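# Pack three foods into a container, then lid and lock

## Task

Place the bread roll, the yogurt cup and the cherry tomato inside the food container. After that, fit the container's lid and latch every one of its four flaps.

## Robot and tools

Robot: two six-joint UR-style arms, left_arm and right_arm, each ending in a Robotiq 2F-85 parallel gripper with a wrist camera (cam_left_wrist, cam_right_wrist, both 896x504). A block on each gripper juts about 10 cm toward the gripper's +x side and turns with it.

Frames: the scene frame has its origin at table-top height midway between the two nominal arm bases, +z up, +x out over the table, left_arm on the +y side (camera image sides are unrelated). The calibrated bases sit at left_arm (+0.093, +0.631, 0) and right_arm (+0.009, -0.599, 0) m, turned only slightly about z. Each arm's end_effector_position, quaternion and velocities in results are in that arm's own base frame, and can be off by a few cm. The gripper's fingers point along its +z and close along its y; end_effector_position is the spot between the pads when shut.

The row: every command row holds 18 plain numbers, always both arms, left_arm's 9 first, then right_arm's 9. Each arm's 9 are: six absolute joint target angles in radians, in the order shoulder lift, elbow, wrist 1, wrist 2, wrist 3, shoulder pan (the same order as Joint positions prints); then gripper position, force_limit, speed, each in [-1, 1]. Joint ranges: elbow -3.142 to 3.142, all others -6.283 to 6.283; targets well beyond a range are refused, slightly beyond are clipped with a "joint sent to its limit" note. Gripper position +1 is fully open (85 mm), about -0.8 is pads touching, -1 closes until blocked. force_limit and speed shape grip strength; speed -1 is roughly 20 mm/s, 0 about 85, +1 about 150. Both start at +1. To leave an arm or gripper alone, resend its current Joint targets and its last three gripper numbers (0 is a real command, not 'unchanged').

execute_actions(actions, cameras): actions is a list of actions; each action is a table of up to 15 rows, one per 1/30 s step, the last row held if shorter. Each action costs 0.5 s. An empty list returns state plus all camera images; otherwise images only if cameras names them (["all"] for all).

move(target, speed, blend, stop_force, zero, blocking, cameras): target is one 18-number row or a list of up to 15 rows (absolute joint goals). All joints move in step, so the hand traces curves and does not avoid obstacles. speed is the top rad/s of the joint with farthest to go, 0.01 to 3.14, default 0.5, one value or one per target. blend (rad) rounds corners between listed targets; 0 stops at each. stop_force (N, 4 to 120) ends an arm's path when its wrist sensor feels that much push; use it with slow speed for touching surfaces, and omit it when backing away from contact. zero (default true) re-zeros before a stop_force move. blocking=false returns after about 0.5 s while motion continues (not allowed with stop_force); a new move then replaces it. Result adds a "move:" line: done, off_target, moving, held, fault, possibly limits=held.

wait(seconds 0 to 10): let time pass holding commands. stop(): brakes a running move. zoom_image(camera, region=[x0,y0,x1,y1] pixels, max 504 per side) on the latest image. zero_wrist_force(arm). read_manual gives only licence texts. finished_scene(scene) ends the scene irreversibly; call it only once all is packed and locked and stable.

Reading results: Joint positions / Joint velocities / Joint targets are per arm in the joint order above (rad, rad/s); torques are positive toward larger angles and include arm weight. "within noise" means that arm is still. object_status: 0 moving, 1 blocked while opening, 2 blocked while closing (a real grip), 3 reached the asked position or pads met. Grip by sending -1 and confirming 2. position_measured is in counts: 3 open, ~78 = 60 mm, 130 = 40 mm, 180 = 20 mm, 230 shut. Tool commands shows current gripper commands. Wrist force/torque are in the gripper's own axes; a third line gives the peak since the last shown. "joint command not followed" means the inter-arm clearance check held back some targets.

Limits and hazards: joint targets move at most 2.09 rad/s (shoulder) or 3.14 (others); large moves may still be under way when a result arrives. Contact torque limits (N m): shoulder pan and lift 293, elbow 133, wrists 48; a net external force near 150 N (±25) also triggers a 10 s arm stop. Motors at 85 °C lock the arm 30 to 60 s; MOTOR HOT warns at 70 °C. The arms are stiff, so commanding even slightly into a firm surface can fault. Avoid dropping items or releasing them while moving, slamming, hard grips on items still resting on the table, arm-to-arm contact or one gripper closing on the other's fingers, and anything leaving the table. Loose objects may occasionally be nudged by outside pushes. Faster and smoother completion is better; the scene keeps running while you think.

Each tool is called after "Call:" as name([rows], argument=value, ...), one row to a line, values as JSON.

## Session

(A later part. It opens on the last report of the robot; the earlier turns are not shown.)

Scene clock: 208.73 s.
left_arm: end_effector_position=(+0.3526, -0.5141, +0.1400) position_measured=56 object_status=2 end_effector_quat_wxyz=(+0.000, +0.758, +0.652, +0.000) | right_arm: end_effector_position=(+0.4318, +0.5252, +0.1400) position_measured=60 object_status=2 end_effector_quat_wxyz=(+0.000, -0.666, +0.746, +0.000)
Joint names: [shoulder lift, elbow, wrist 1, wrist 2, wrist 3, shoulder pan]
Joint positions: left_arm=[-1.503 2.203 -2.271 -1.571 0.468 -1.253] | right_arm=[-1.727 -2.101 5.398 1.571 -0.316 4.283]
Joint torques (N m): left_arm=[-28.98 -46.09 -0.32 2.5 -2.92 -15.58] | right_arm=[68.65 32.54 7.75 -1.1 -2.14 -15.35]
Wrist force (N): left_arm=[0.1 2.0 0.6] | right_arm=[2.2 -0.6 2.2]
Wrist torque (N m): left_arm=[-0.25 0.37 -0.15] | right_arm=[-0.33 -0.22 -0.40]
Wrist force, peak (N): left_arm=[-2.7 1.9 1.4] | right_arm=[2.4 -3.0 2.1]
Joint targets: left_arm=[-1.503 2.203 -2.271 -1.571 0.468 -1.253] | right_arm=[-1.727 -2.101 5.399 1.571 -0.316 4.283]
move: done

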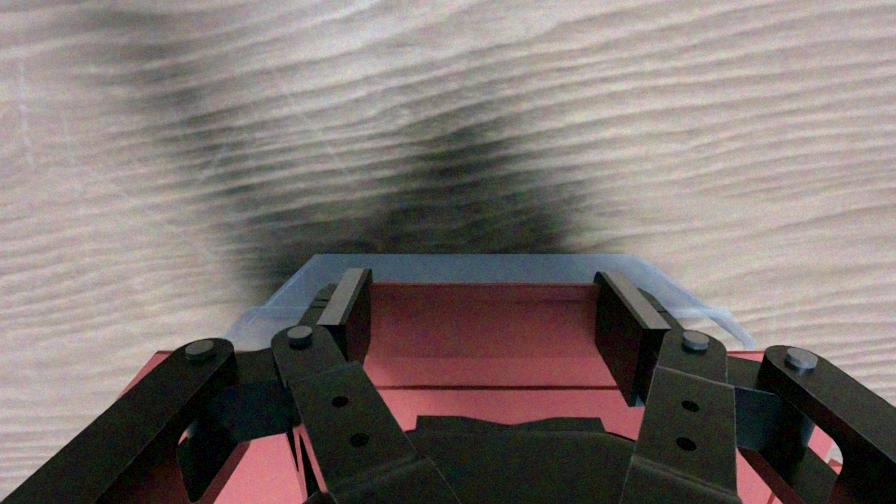

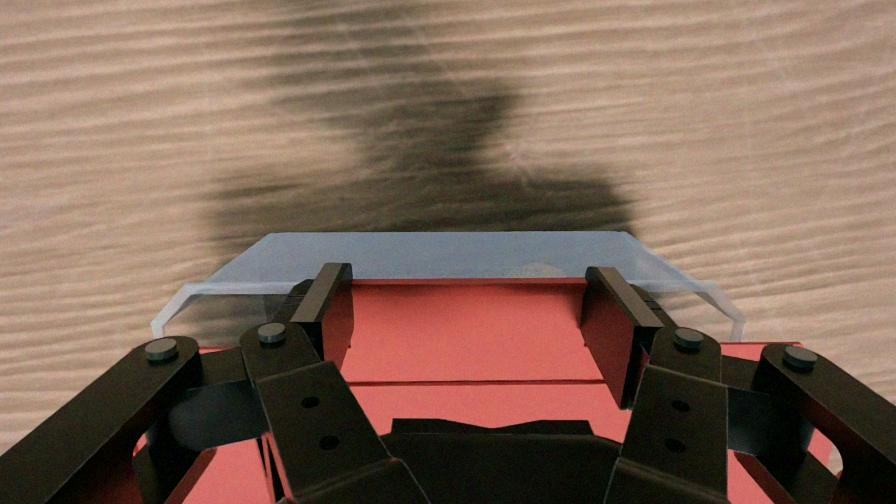

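Call:
move(target=[-1.4405,2.2262,-2.3565,-1.5708,0.4716,-1.2490,-1,0,-1,-1.7772,-2.1308,5.4788,1.5708,-0.3231,4.2761,-1,0,-1], speed=0.05, stop_force=12, cameras=["cam_left_wrist","cam_right_wrist"])

Scene clock: 212.00 s.
left_arm: end_effector_position=(+0.3561, -0.5174, +0.1000) position_measured=56 object_status=2 end_effector_quat_wxyz=(+0.000, +0.758, +0.652, +0.000) | right_arm: end_effector_position=(+0.4355, +0.5220, +0.1001) position_measured=60 object_status=2 end_effector_quat_wxyz=(+0.000, -0.666, +0.746, +0.000)
Joint names: [shoulder lift, elbow, wrist 1, wrist 2, wrist 3, shoulder pan]
Joint positions: left_arm=[-1.441 2.226 -2.357 -1.571 0.472 -1.249] | right_arm=[-1.777 -2.131 5.479 1.571 -0.323 4.276]
Joint torques (N m): left_arm=[-31.31 -29.13 -7.11 -3.41 3.55 13.57] | right_arm=[45.15 29.26 8.16 -0.18 -2.64 -14.99]
Wrist force (N): left_arm=[1.4 1.9 0.7] | right_arm=[3.0 -0.2 0.5]
Wrist torque (N m): left_arm=[-0.12 0.39 -0.29] | right_arm=[-0.16 -0.15 -0.31]
Wrist force, peak (N): left_arm=[10.3 1.7 0.7] | right_arm=[12.0 -1.5 2.3]
Joint targets: left_arm=[-1.441 2.226 -2.357 -1.571 0.472 -1.249] | right_arm=[-1.777 -2.131 5.479 1.571 -0.323 4.276]
move: done

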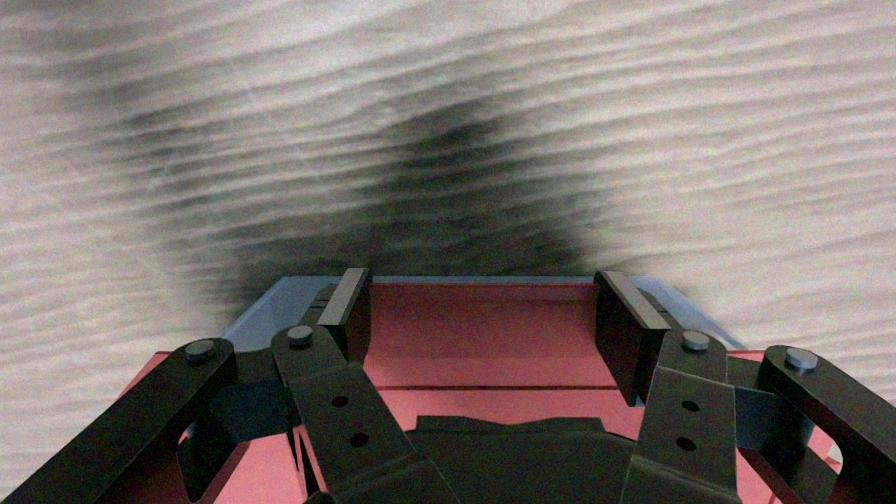

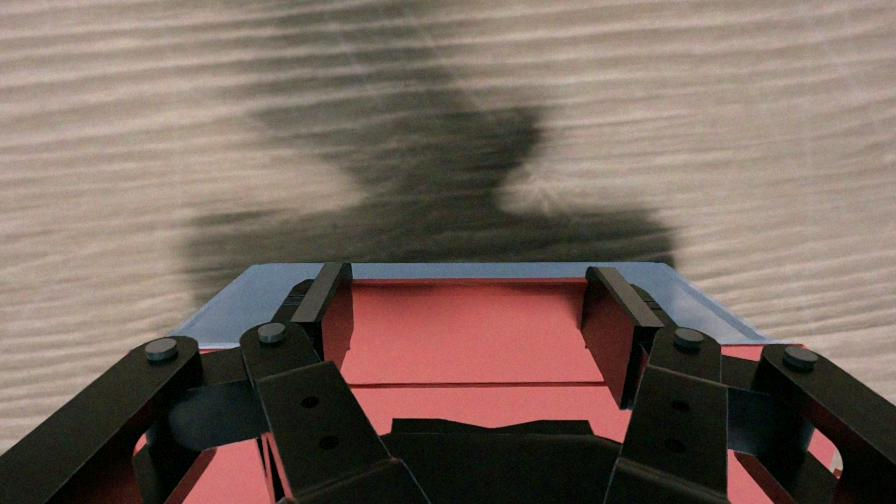

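Call:
move(target=[-1.4197,2.2361,-2.3872,-1.5708,0.4716,-1.2490,-1,0,-1,-1.7963,-2.1401,5.5072,1.5708,-0.3231,4.2761,-1,0,-1], speed=0.02, stop_force=8, cameras=["cam_left_wrist","cam_right_wrist"])

Scene clock: 213.63 s.
left_arm: end_effector_position=(+0.3561, -0.5175, +0.0983) position_measured=56 object_status=2 end_effector_quat_wxyz=(+0.000, +0.758, +0.652, +0.000) | right_arm: end_effector_position=(+0.4356, +0.5221, +0.0985) position_measured=60 object_status=2 end_effector_quat_wxyz=(+0.000, -0.666, +0.746, +0.000)
Joint names: [shoulder lift, elbow, wrist 1, wrist 2, wrist 3, shoulder pan]
Joint positions: left_arm=[-1.438 2.227 -2.36 -1.571 0.472 -1.249] | right_arm=[-1.779 -2.132 5.482 1.571 -0.323 4.276]
Joint torques (N m): left_arm=[-49.13 -40.53 -0.23 -1.35 3.12 13.47] | right_arm=[62.74 45.31 0.69 0.38 -2.41 -12.62]
Wrist force (N): left_arm=[2.0 0.5 -7.1] | right_arm=[2.2 1.1 -6.3]
Wrist torque (N m): left_arm=[-0.24 0.31 -0.28] | right_arm=[-0.10 -0.37 -0.34]
Wrist force, peak (N): left_arm=[2.5 -0.3 -10.0] | right_arm=[3.2 2.2 -8.4]
Joint targets: left_arm=[-1.438 2.227 -2.360 -1.571 0.472 -1.249] | right_arm=[-1.779 -2.132 5.482 1.571 -0.323 4.276]
move: contact (left_arm, right_arm); left_arm: the wrist 1 is farthest, 0.027 rad from its target; right_arm: the wrist 1 is farthest, 0.025 rad from its target

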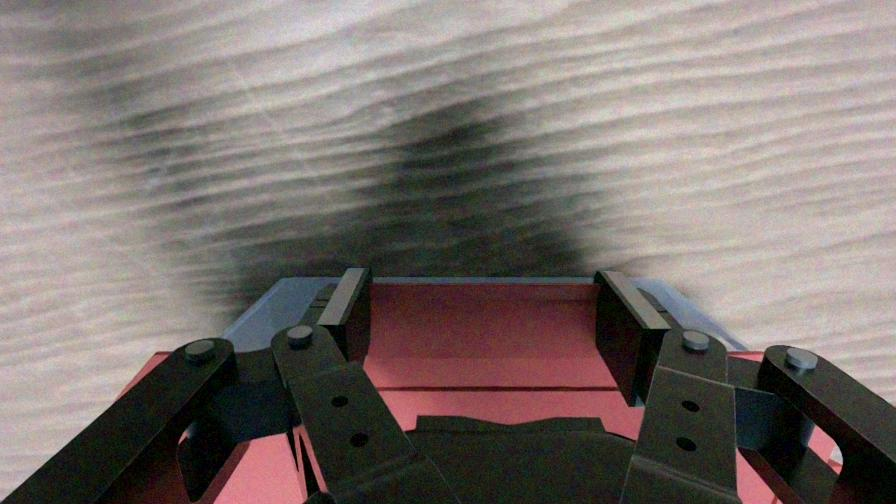

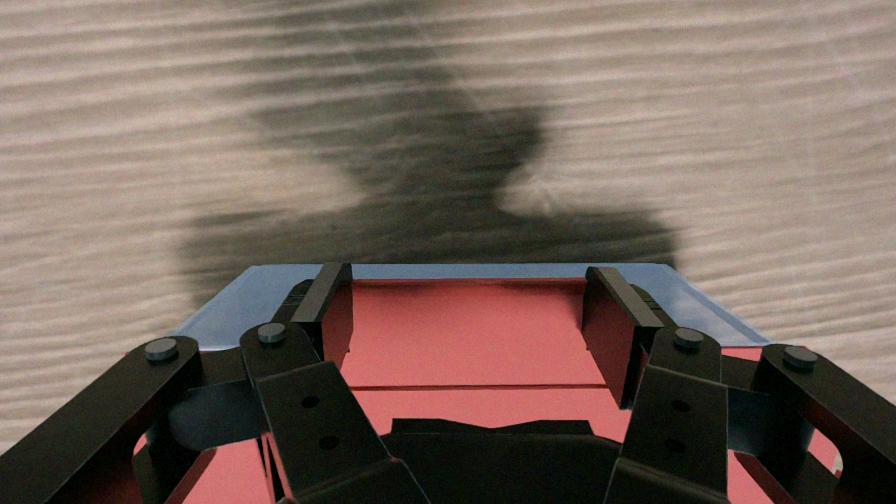

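Call:
move(target=[-1.4391,2.2196,-2.3513,-1.5708,0.4903,-1.2463,-1,0,-1,-1.7721,-2.1328,5.4757,1.5708,-0.3063,4.2769,-1,0,-1], speed=0.04)

Call:
move(target=[-1.4155,2.2309,-2.3862,-1.5708,0.4903,-1.2463,-1,0,-1,-1.7937,-2.1434,5.5079,1.5708,-0.3063,4.2769,-1,0,-1], speed=0.02, stop_force=8, cameras=["cam_left_wrist","cam_right_wrist"])

Scene clock: 214.93 s.
left_arm: end_effector_position=(+0.3584, -0.5192, +0.1020) position_measured=56 object_status=2 end_effector_quat_wxyz=(+0.000, +0.763, +0.646, +0.000) | right_arm: end_effector_position=(+0.4344, +0.5207, +0.1020) position_measured=60 object_status=2 end_effector_quat_wxyz=(+0.000, -0.660, +0.751, +0.000)
Joint names: [shoulder lift, elbow, wrist 1, wrist 2, wrist 3, shoulder pan]
Joint positions: left_arm=[-1.439 2.22 -2.351 -1.571 0.49 -1.246] | right_arm=[-1.772 -2.133 5.476 1.571 -0.306 4.277]
Joint torques (N m): left_arm=[-53.56 -43.22 -0.58 0.77 3.4 15.58] | right_arm=[69.77 28.73 1.35 0.67 2.63 16.53]
Wrist force (N): left_arm=[0.6 1.6 1.1] | right_arm=[2.4 -1.4 2.0]
Wrist torque (N m): left_arm=[-0.07 0.41 -0.25] | right_arm=[-0.22 -0.14 -0.41]
Wrist force, peak (N): left_arm=[2.1 0.6 -7.3] | right_arm=[2.2 0.9 -6.7]
Joint targets: left_arm=[-1.439 2.220 -2.351 -1.571 0.490 -1.246] | right_arm=[-1.772 -2.133 5.476 1.571 -0.306 4.277]
move: done

Scene clock: 216.57 s.
left_arm: end_effector_position=(+0.3584, -0.5193, +0.0983) position_measured=56 object_status=2 end_effector_quat_wxyz=(+0.000, +0.763, +0.646, +0.000) | right_arm: end_effector_position=(+0.4344, +0.5208, +0.0985) position_measured=60 object_status=2 end_effector_quat_wxyz=(+0.000, -0.660, +0.751, +0.000)
Joint names: [shoulder lift, elbow, wrist 1, wrist 2, wrist 3, shoulder pan]
Joint positions: left_arm=[-1.434 2.222 -2.36 -1.571 0.49 -1.246] | right_arm=[-1.777 -2.135 5.483 1.571 -0.306 4.277]
Joint torques (N m): left_arm=[-50.02 -41.49 -0.43 2.34 3.48 13.74] | right_arm=[64.96 46.77 0.73 0.3 2.24 14.3]
Wrist force (N): left_arm=[2.2 0.1 -6.7] | right_arm=[2.6 -1.1 -5.3]
Wrist torque (N m): left_arm=[-0.17 0.31 -0.23] | right_arm=[-0.17 -0.23 -0.41]
Wrist force, peak (N): left_arm=[2.3 -0.9 -10.3] | right_arm=[4.5 0.1 -7.0]
Joint targets: left_arm=[-1.434 2.222 -2.360 -1.571 0.490 -1.246] | right_arm=[-1.777 -2.135 5.483 1.571 -0.306 4.277]
move: contact (left_arm, right_arm); left_arm: the wrist 1 is farthest, 0.027 rad from its target; right_arm: the wrist 1 is farthest, 0.025 rad from its target

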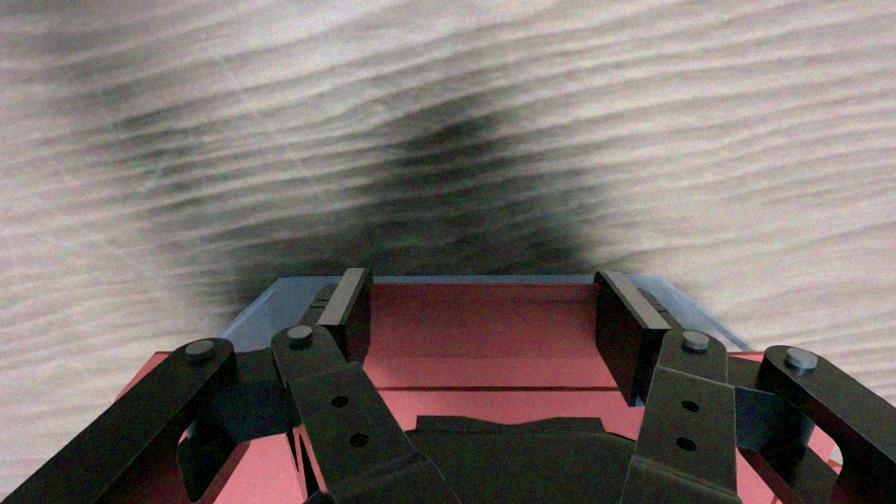

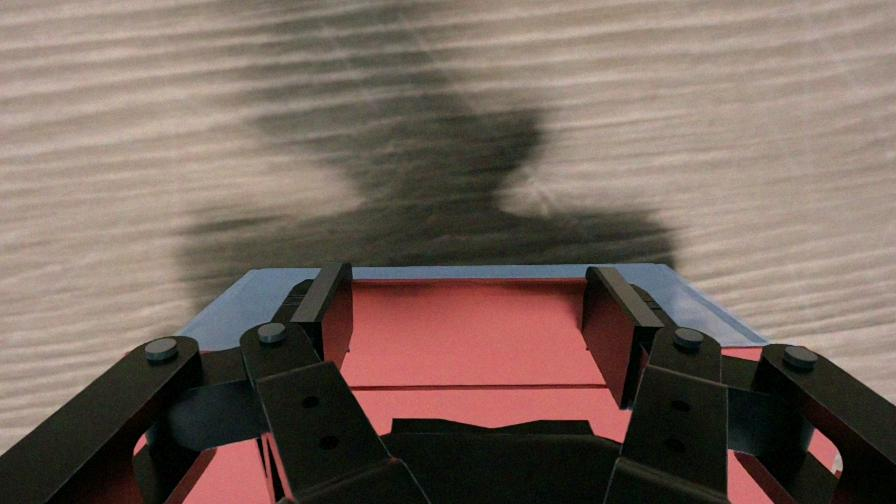

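Call:
zoom_image(camera="cam_right_wrist", region=[600, 240, 860, 390])

Call:
zoom_image(camera="cam_right_wrist", region=[90, 240, 350, 390])

Call:
zoom_image(camera="cam_left_wrist", region=[600, 240, 860, 390])

Call:
zoom_image(camera="cam_left_wrist", region=[90, 240, 350, 390])

Scaled by 1.938 from the camera's 896x504 image, which has a finer 1280x720 frame.

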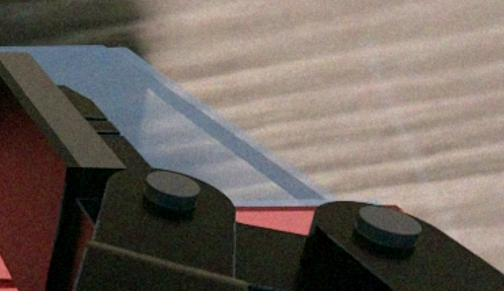

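Scaled by 1.938 from the camera's 896x504 image, which has a finer 1280x720 frame.

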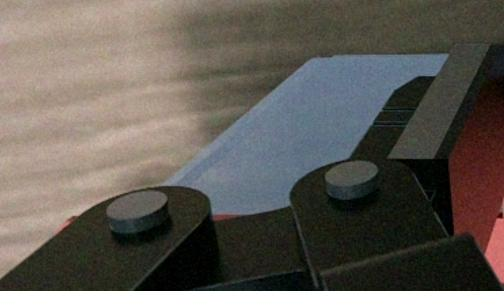

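Scaled by 1.938 from the camera's 896x504 image, which has a finer 1280x720 frame.

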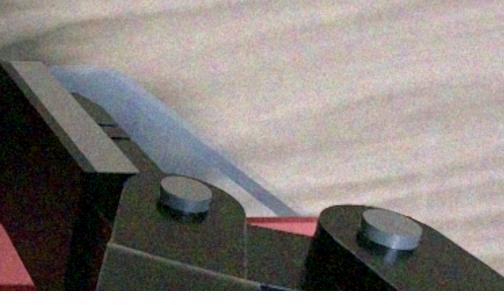

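Scaled by 1.938 from the camera's 896x504 image, which has a finer 1280x720 frame.

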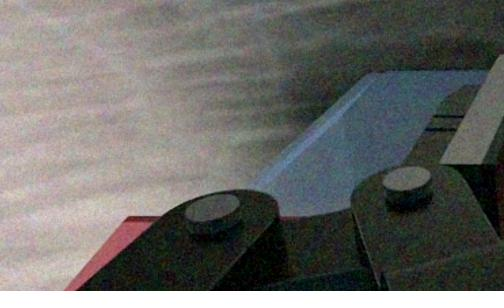

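Call:
move(target=[-1.4347,2.2180,-2.3541,-1.5708,0.4831,-1.2455,-1,0,-1,-1.7753,-2.1323,5.4784,1.5708,-0.3191,4.2721,-1,0,-1], speed=0.04)

Call:
move(target=[-1.4133,2.2282,-2.3857,-1.5708,0.4831,-1.2455,-1,0,-1,-1.7949,-2.1419,5.5076,1.5708,-0.3191,4.2721,-1,0,-1], speed=0.02, stop_force=8, cameras=["cam_left_wrist","cam_right_wrist"])

Scene clock: 218.90 s.
left_arm: end_effector_position=(+0.3593, -0.5204, +0.1005) position_measured=56 object_status=2 end_effector_quat_wxyz=(+0.000, +0.761, +0.649, +0.000) | right_arm: end_effector_position=(+0.4372, +0.5194, +0.1004) position_measured=60 object_status=2 end_effector_quat_wxyz=(+0.000, -0.663, +0.749, +0.000)
Joint names: [shoulder lift, elbow, wrist 1, wrist 2, wrist 3, shoulder pan]
Joint positions: left_arm=[-1.435 2.218 -2.354 -1.571 0.483 -1.246] | right_arm=[-1.775 -2.132 5.478 1.571 -0.319 4.272]
Joint torques (N m): left_arm=[-53.43 -42.86 -0.4 2.66 -2.72 16.01] | right_arm=[69.31 51.17 0.77 0.38 -2.05 -14.58]
Wrist force (N): left_arm=[0.3 1.6 1.0] | right_arm=[2.1 0.0 2.3]
Wrist torque (N m): left_arm=[-0.08 0.41 -0.17] | right_arm=[-0.13 -0.13 -0.34]
Wrist force, peak (N): left_arm=[2.2 0.0 -7.5] | right_arm=[3.2 -0.7 -5.7]
Joint targets: left_arm=[-1.435 2.218 -2.354 -1.571 0.483 -1.245] | right_arm=[-1.775 -2.132 5.478 1.571 -0.319 4.272]
move: done

Scene clock: 220.37 s.
left_arm: end_effector_position=(+0.3594, -0.5205, +0.0983) position_measured=56 object_status=2 end_effector_quat_wxyz=(+0.000, +0.761, +0.649, +0.000) | right_arm: end_effector_position=(+0.4373, +0.5195, +0.0984) position_measured=60 object_status=2 end_effector_quat_wxyz=(+0.000, -0.663, +0.749, +0.000)
Joint names: [shoulder lift, elbow, wrist 1, wrist 2, wrist 3, shoulder pan]
Joint positions: left_arm=[-1.431 2.22 -2.359 -1.571 0.483 -1.245] | right_arm=[-1.778 -2.134 5.483 1.571 -0.319 4.272]
Joint torques (N m): left_arm=[-48.43 -40.22 -0.56 1.51 -2.82 12.73] | right_arm=[63.94 47.3 0.97 0.32 -2.55 -13.63]
Wrist force (N): left_arm=[3.7 -0.4 -6.9] | right_arm=[3.6 0.1 -5.8]
Wrist torque (N m): left_arm=[-0.27 0.32 -0.14] | right_arm=[-0.08 -0.28 -0.32]
Wrist force, peak (N): left_arm=[3.9 -0.9 -10.5] | right_arm=[4.7 0.9 -8.4]
Joint targets: left_arm=[-1.431 2.220 -2.359 -1.571 0.483 -1.245] | right_arm=[-1.778 -2.134 5.483 1.571 -0.319 4.272]
move: contact (left_arm, right_arm); left_arm: the wrist 1 is farthest, 0.027 rad from its target; right_arm: the wrist 1 is farthest, 0.025 rad from its target

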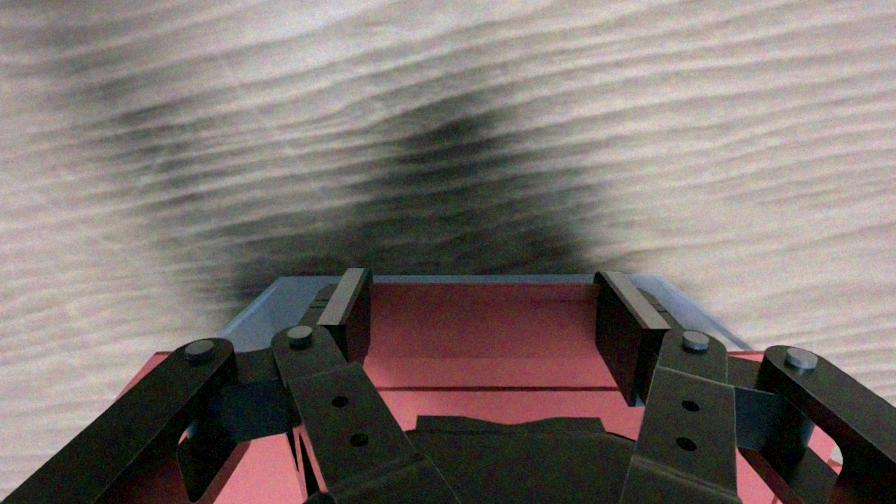

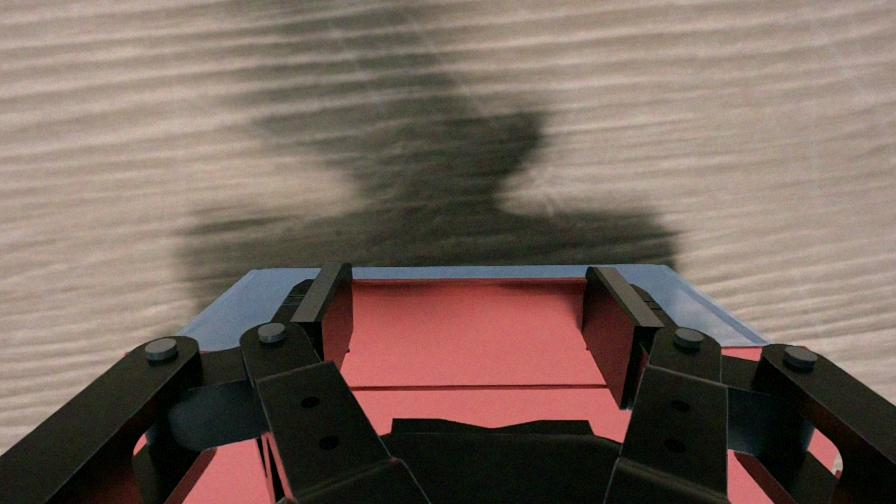

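Call:
move(target=[-1.4133,2.2282,-2.3857,-1.5708,0.4831,-1.2455,-1,0,-1,-1.7949,-2.1419,5.5076,1.5708,-0.3191,4.2721,-1,0,-1], speed=0.02, stop_force=20, cameras=["cam_left_wrist","cam_right_wrist"])

Scene clock: 222.83 s.
left_arm: end_effector_position=(+0.3594, -0.5206, +0.0926) position_measured=56 object_status=2 end_effector_quat_wxyz=(+0.000, +0.761, +0.649, +0.000) | right_arm: end_effector_position=(+0.4372, +0.5194, +0.0861) position_measured=60 object_status=2 end_effector_quat_wxyz=(+0.000, -0.663, +0.749, +0.000)
Joint names: [shoulder lift, elbow, wrist 1, wrist 2, wrist 3, shoulder pan]
Joint positions: left_arm=[-1.423 2.223 -2.372 -1.571 0.483 -1.245] | right_arm=[-1.795 -2.142 5.508 1.571 -0.319 4.272]
Joint torques (N m): left_arm=[-38.59 -20.08 4.54 1.03 -2.5 11.93] | right_arm=[24.8 -0.01 -0.41 -4 -2.18 -5.23]
Wrist force (N): left_arm=[-17.7 0.3 -22.0] | right_arm=[-16.1 5.3 -25.2]
Wrist torque (N m): left_arm=[-0.09 0.06 0.05] | right_arm=[-0.28 -0.72 -0.31]
Wrist force, peak (N): left_arm=[-21.5 -1.5 -27.9] | right_arm=[-15.8 6.0 -25.5]
Joint targets: left_arm=[-1.423 2.223 -2.372 -1.571 0.483 -1.245] | right_arm=[-1.795 -2.142 5.508 1.571 -0.319 4.272]
move: contact (left_arm); left_arm: the wrist 1 is farthest, 0.014 rad from its target

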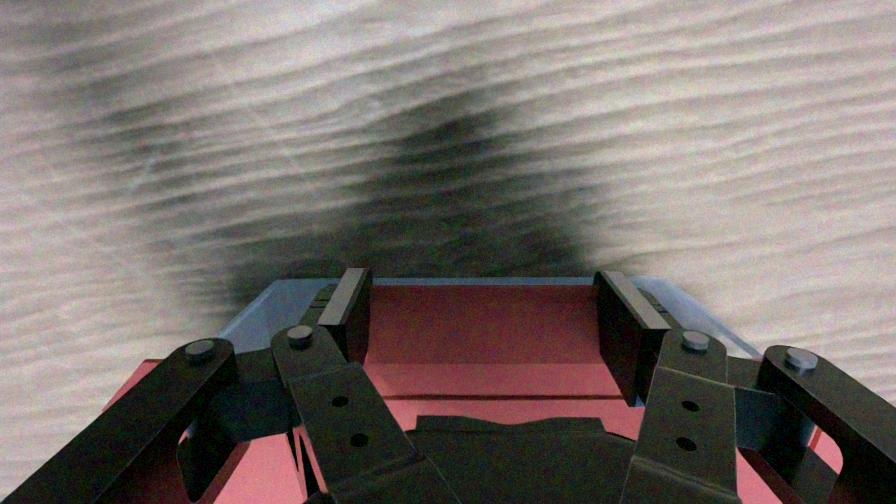

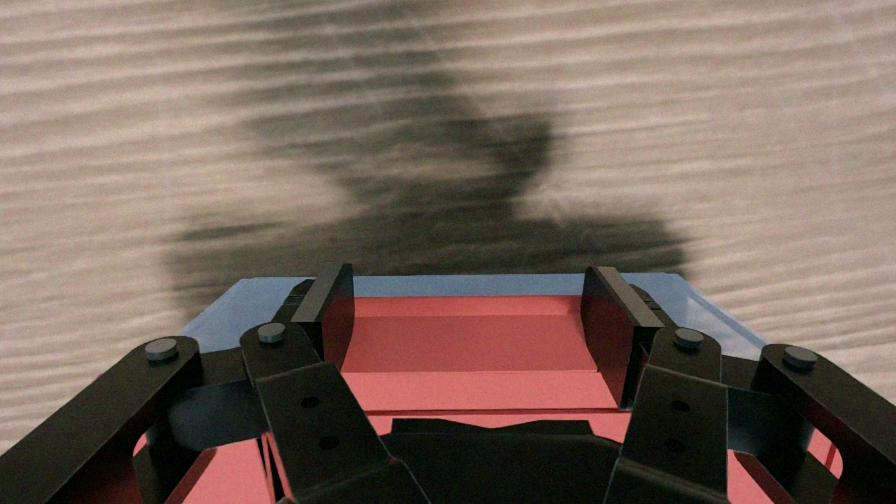

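Call:
move([
  [-1.431,2.22,-2.359,-1.571,0.483,-1.245,-1,0,-1,-1.778,-2.134,5.483,1.571,-0.319,4.272,-1,0,-1],
  [-1.431,2.22,-2.359,-1.571,0.483,-1.245,1,0,-1,-1.778,-2.134,5.483,1.571,-0.319,4.272,1,0,-1],
], speed=0.03, cameras=["cam_left_wrist","cam_right_wrist"])

Scene clock: 231.43 s.
left_arm: end_effector_position=(+0.3594, -0.5200, +0.0978) position_measured=3 object_status=3 end_effector_quat_wxyz=(+0.000, +0.760, +0.649, +0.000) | right_arm: end_effector_position=(+0.4372, +0.5193, +0.0983) position_measured=3 object_status=0 end_effector_quat_wxyz=(+0.000, -0.663, +0.749, +0.000)
Joint names: [shoulder lift, elbow, wrist 1, wrist 2, wrist 3, shoulder pan]
Joint positions: left_arm=[-1.431 2.22 -2.359 -1.571 0.483 -1.245] | right_arm=[-1.778 -2.134 5.483 1.571 -0.319 4.272]
Joint torques (N m): left_arm=[-48.32 -35.07 -1.04 -3.03 2.27 -3.96] | right_arm=[68.42 49.74 1.27 -2.11 0.94 8.53]
Wrist force (N): left_arm=[0.2 0.4 0.5] | right_arm=[1.6 -2.1 1.2]
Wrist torque (N m): left_arm=[-0.16 0.42 0.15] | right_arm=[-0.23 -0.06 -0.30]
Wrist force, peak (N): left_arm=[-17.7 -0.1 -22.3] | right_arm=[-16.6 5.8 -25.6]
Joint targets: left_arm=[-1.431 2.220 -2.359 -1.571 0.483 -1.245] | right_arm=[-1.778 -2.134 5.483 1.571 -0.319 4.272]
move: done

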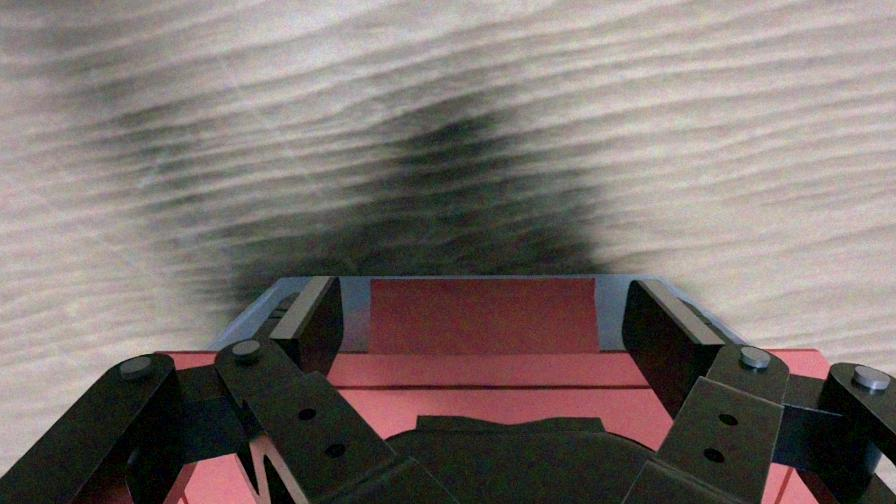

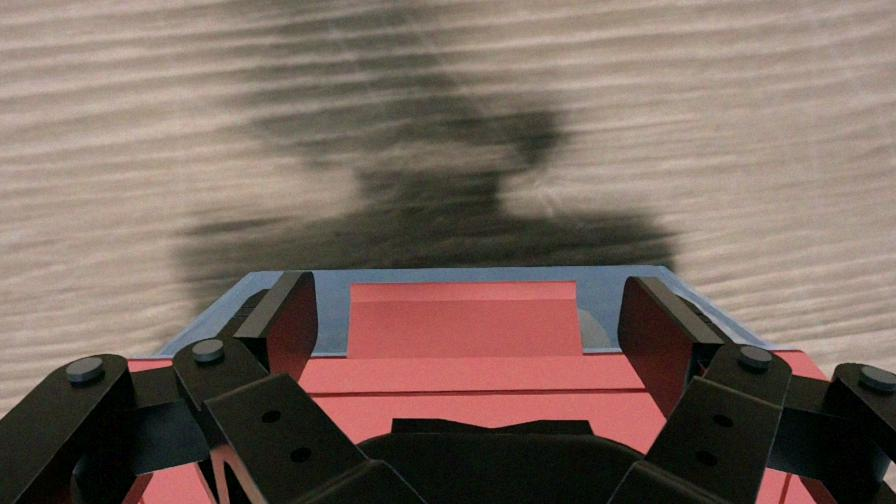

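Call:
move([
  [-1.491,2.1894,-2.2692,-1.5708,0.483,-1.245,1,0,-1,-1.7232,-2.1051,5.3991,1.571,-0.319,4.272,1,0,-1],
  [-1.6458,2.0177,-1.9427,-1.5708,0.483,-1.245,1,0,-1,-1.576,-1.9408,5.0876,1.571,-0.319,4.272,1,0,-1],
], speed=[0.1,0.5], cameras=["cam_left_wrist","cam_right_wrist"])

Scene clock: 234.20 s.
left_arm: end_effector_position=(+0.3591, -0.5188, +0.3000) position_measured=3 object_status=3 end_effector_quat_wxyz=(+0.000, +0.760, +0.649, +0.000) | right_arm: end_effector_position=(+0.4366, +0.5181, +0.2999) position_measured=3 object_status=3 end_effector_quat_wxyz=(+0.000, -0.663, +0.749, +0.000)
Joint names: [shoulder lift, elbow, wrist 1, wrist 2, wrist 3, shoulder pan]
Joint positions: left_arm=[-1.646 2.018 -1.943 -1.571 0.483 -1.245] | right_arm=[-1.576 -1.941 5.088 1.571 -0.319 4.272]
Joint torques (N m): left_arm=[-44.25 -54.48 -0.51 2.93 1.94 -12.98] | right_arm=[58.13 60.94 1.06 -1.73 1.1 14.42]
Wrist force (N): left_arm=[0.6 0.8 0.4] | right_arm=[1.2 -2.2 0.8]
Wrist torque (N m): left_arm=[-0.08 0.34 0.14] | right_arm=[-0.19 -0.03 -0.34]
Wrist force, peak (N): left_arm=[0.9 0.2 2.3] | right_arm=[2.2 -2.2 3.6]
Joint targets: left_arm=[-1.646 2.018 -1.943 -1.571 0.483 -1.245] | right_arm=[-1.576 -1.941 5.088 1.571 -0.319 4.272]
move: done

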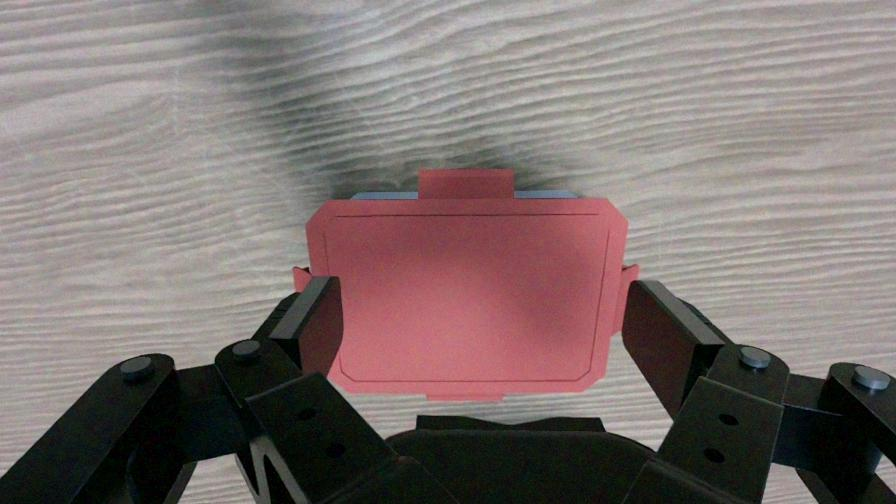

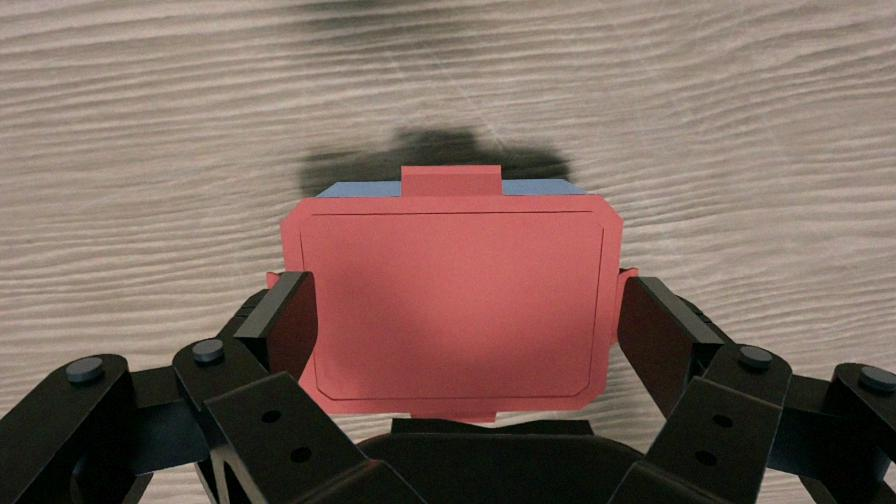

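Call:
move([
  [-1.6458,2.0177,-1.9427,-1.5708,0.483,-1.245,-0.8,-1,0,-1.576,-1.9408,5.0876,1.571,-0.319,4.272,-0.8,-1,0],
  [-1.4716,2.214,-2.3132,-1.5708,0.4892,-1.2388,-0.8,-1,0,-1.74,-2.1307,5.4415,1.5708,-0.3229,4.2681,-0.8,-1,0],
], speed=0.5, cameras=["cam_left_wrist","cam_right_wrist"])

Call:
move(target=[-1.4131,2.2432,-2.4009,-1.5708,0.4892,-1.2388,-0.8,-1,0,-1.7941,-2.1581,5.523,1.5708,-0.3229,4.2681,-0.8,-1,0], speed=0.05, stop_force=20, cameras=["cam_left_wrist","cam_right_wrist"])

Scene clock: 237.70 s.
left_arm: end_effector_position=(+0.3608, -0.5121, +0.1201) position_measured=229 object_status=3 end_effector_quat_wxyz=(+0.000, +0.760, +0.649, +0.000) | right_arm: end_effector_position=(+0.4363, +0.5114, +0.1200) position_measured=229 object_status=3 end_effector_quat_wxyz=(+0.000, -0.663, +0.749, +0.000)
Joint names: [shoulder lift, elbow, wrist 1, wrist 2, wrist 3, shoulder pan]
Joint positions: left_arm=[-1.472 2.214 -2.313 -1.571 0.489 -1.239] | right_arm=[-1.74 -2.131 5.441 1.571 -0.323 4.268]
Joint torques (N m): left_arm=[-28.76 -30.38 -7.08 2.54 3.07 17.37] | right_arm=[40.92 28.32 7.17 -2.3 -2.35 -13.48]
Wrist force (N): left_arm=[0.0 0.4 0.3] | right_arm=[1.3 -2.0 1.2]
Wrist torque (N m): left_arm=[-0.15 0.44 0.00] | right_arm=[-0.25 -0.02 -0.33]
Wrist force, peak (N): left_arm=[0.6 0.6 2.4] | right_arm=[2.1 -2.1 3.9]
Joint targets: left_arm=[-1.472 2.214 -2.313 -1.571 0.489 -1.239] | right_arm=[-1.740 -2.131 5.441 1.571 -0.323 4.268]
move: done

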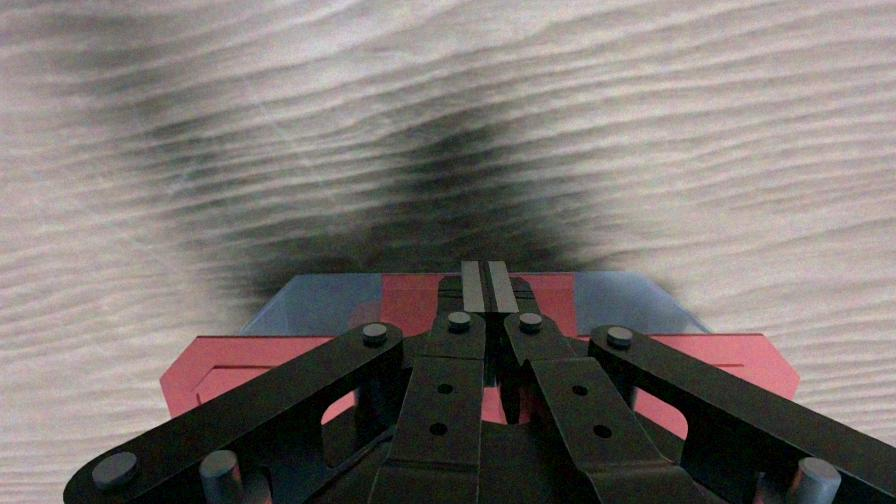

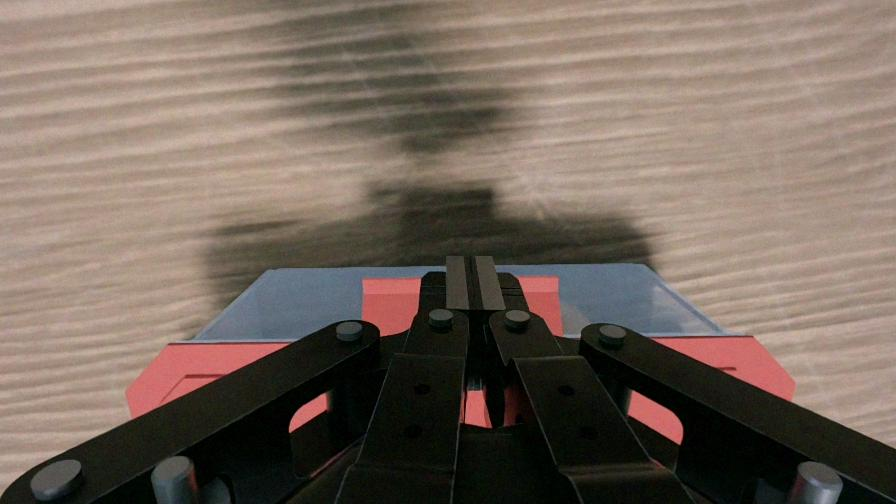

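Scene clock: 240.33 s.
left_arm: end_effector_position=(+0.3608, -0.5121, +0.0801) position_measured=229 object_status=3 end_effector_quat_wxyz=(+0.000, +0.760, +0.649, +0.000) | right_arm: end_effector_position=(+0.4364, +0.5115, +0.0801) position_measured=229 object_status=3 end_effector_quat_wxyz=(+0.000, -0.663, +0.749, +0.000)
Joint names: [shoulder lift, elbow, wrist 1, wrist 2, wrist 3, shoulder pan]
Joint positions: left_arm=[-1.413 2.243 -2.401 -1.571 0.489 -1.239] | right_arm=[-1.794 -2.158 5.523 1.571 -0.323 4.268]
Joint torques (N m): left_arm=[-30.33 -27.9 -6.81 2.49 3.03 15.47] | right_arm=[46.34 27.08 7.81 -1.92 -2.51 -9.35]
Wrist force (N): left_arm=[0.3 0.5 0.2] | right_arm=[1.8 -1.7 1.5]
Wrist torque (N m): left_arm=[-0.14 0.42 0.01] | right_arm=[-0.15 -0.09 -0.31]
Wrist force, peak (N): left_arm=[0.8 0.5 0.0] | right_arm=[2.3 -2.0 1.5]
Joint targets: left_arm=[-1.413 2.243 -2.401 -1.571 0.489 -1.239] | right_arm=[-1.794 -2.158 5.523 1.571 -0.323 4.268]
move: done

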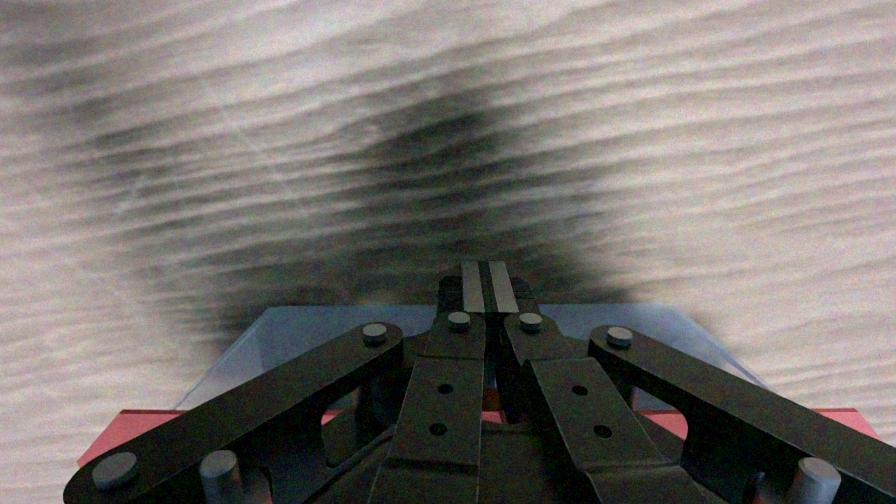

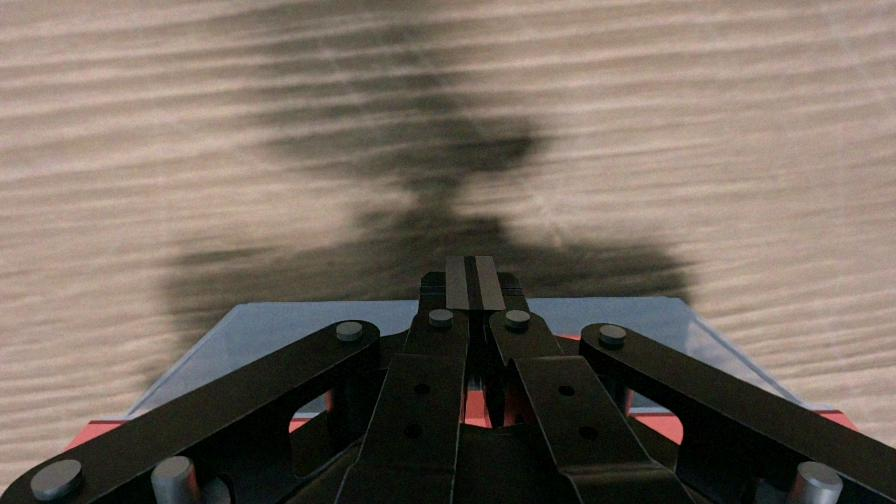

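Call:
move(target=[-1.3963,2.2222,-2.3967,-1.5708,0.4769,-1.2511,-0.8,-1,0,-1.8125,-2.1333,5.5166,1.5708,-0.3148,4.2762,-0.8,-1,0], speed=0.02, stop_force=30, cameras=["cam_left_wrist","cam_right_wrist"])

Scene clock: 242.57 s.
left_arm: end_effector_position=(+0.3591, -0.5226, +0.0800) position_measured=229 object_status=3 end_effector_quat_wxyz=(+0.000, +0.760, +0.649, +0.000) | right_arm: end_effector_position=(+0.4375, +0.5221, +0.0800) position_measured=229 object_status=3 end_effector_quat_wxyz=(+0.000, -0.663, +0.749, +0.000)
Joint names: [shoulder lift, elbow, wrist 1, wrist 2, wrist 3, shoulder pan]
Joint positions: left_arm=[-1.402 2.229 -2.398 -1.571 0.481 -1.247] | right_arm=[-1.807 -2.141 5.519 1.571 -0.317 4.274]
Joint torques (N m): left_arm=[-58.97 -45.98 -14.07 -3.45 3.4 3.35] | right_arm=[67.97 45.46 14.89 2.01 -2.46 -4.45]
Wrist force (N): left_arm=[31.4 0.0 -1.0] | right_arm=[32.0 -2.3 -4.9]
Wrist torque (N m): left_arm=[-0.16 0.63 0.10] | right_arm=[-0.17 0.49 -0.46]
Wrist force, peak (N): left_arm=[39.9 1.6 -1.2] | right_arm=[43.3 -3.3 -12.2]
Joint targets: left_arm=[-1.402 2.229 -2.398 -1.571 0.481 -1.247] | right_arm=[-1.807 -2.141 5.519 1.571 -0.317 4.274]
move: contact (left_arm, right_arm)

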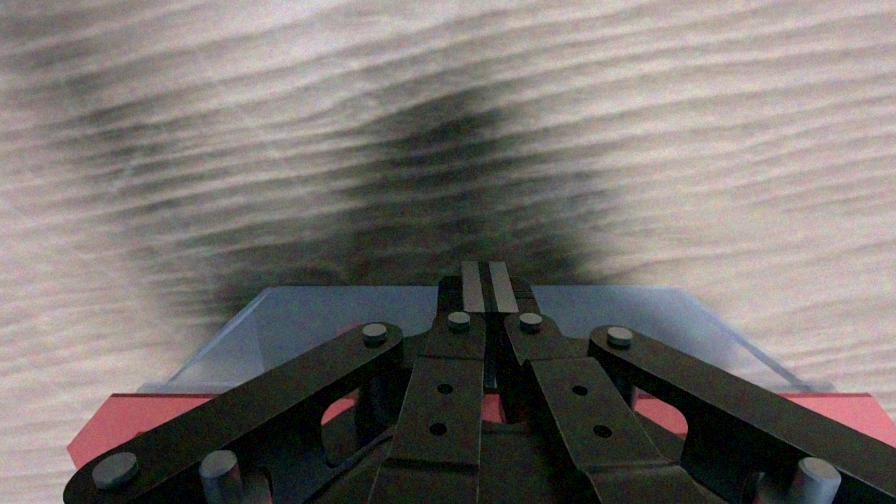

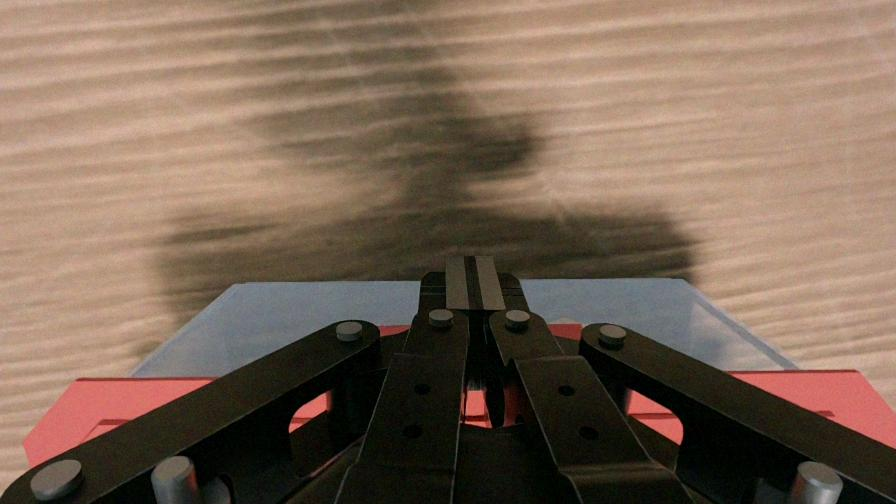

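Call:
move(target=[-1.3963,2.2222,-2.3967,-1.5708,0.4769,-1.2511,-0.8,-1,0,-1.8125,-2.1333,5.5166,1.5708,-0.3148,4.2762,-0.8,-1,0], speed=0.03, stop_force=55, zero=false, cameras=["all"])

Scene clock: 244.70 s.
left_arm: end_effector_position=(+0.3590, -0.5235, +0.0799) position_measured=229 object_status=3 end_effector_quat_wxyz=(+0.000, +0.760, +0.649, +0.000) | right_arm: end_effector_position=(+0.4376, +0.5229, +0.0799) position_measured=229 object_status=3 end_effector_quat_wxyz=(+0.000, -0.663, +0.749, +0.000)
Joint names: [shoulder lift, elbow, wrist 1, wrist 2, wrist 3, shoulder pan]
Joint positions: left_arm=[-1.401 2.228 -2.398 -1.571 0.48 -1.248] | right_arm=[-1.808 -2.14 5.518 1.571 -0.317 4.274]
Joint torques (N m): left_arm=[-57.3 -59.51 -19 -8.28 2.98 -6.95] | right_arm=[63.56 59.46 22.12 6.01 -2.71 7.45]
Wrist force (N): left_arm=[56.1 -0.4 -2.7] | right_arm=[58.0 -0.7 -14.1]
Wrist torque (N m): left_arm=[-0.13 0.73 0.10] | right_arm=[-0.18 1.03 -0.48]
Wrist force, peak (N): left_arm=[65.4 0.2 -4.8] | right_arm=[67.1 -1.2 -20.7]
Joint targets: left_arm=[-1.401 2.228 -2.398 -1.571 0.480 -1.248] | right_arm=[-1.808 -2.140 5.518 1.571 -0.317 4.274]
move: contact (left_arm, right_arm)

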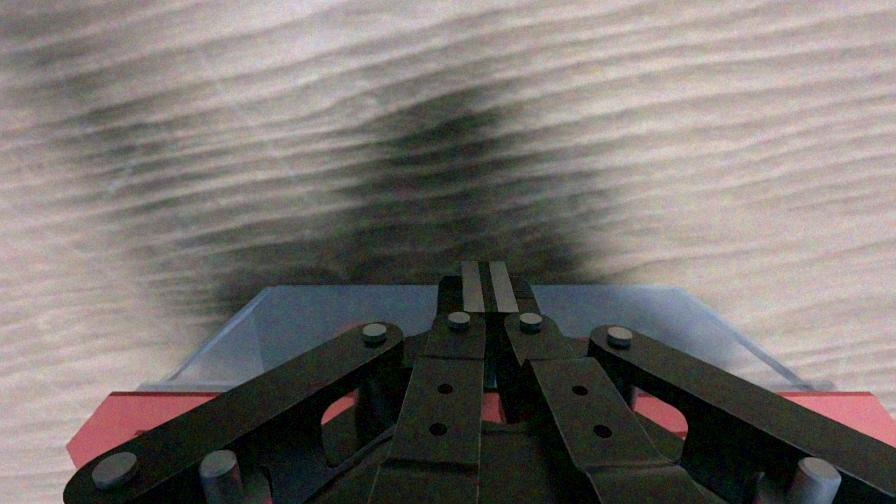

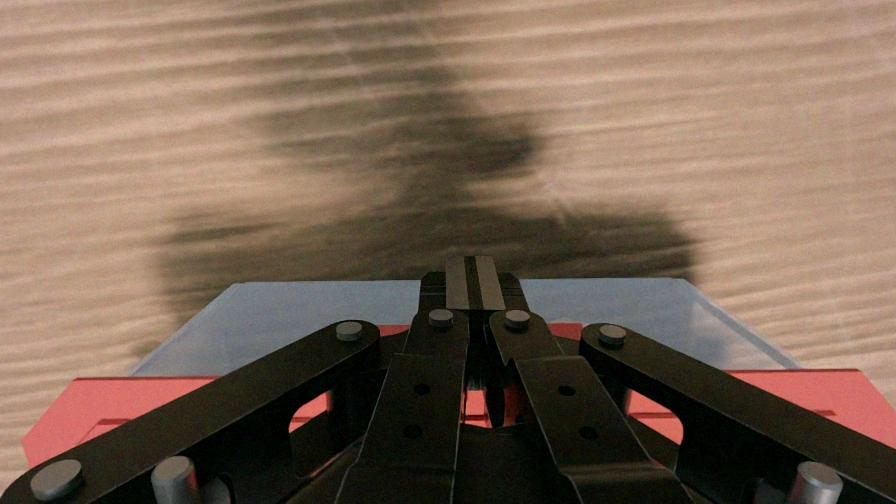

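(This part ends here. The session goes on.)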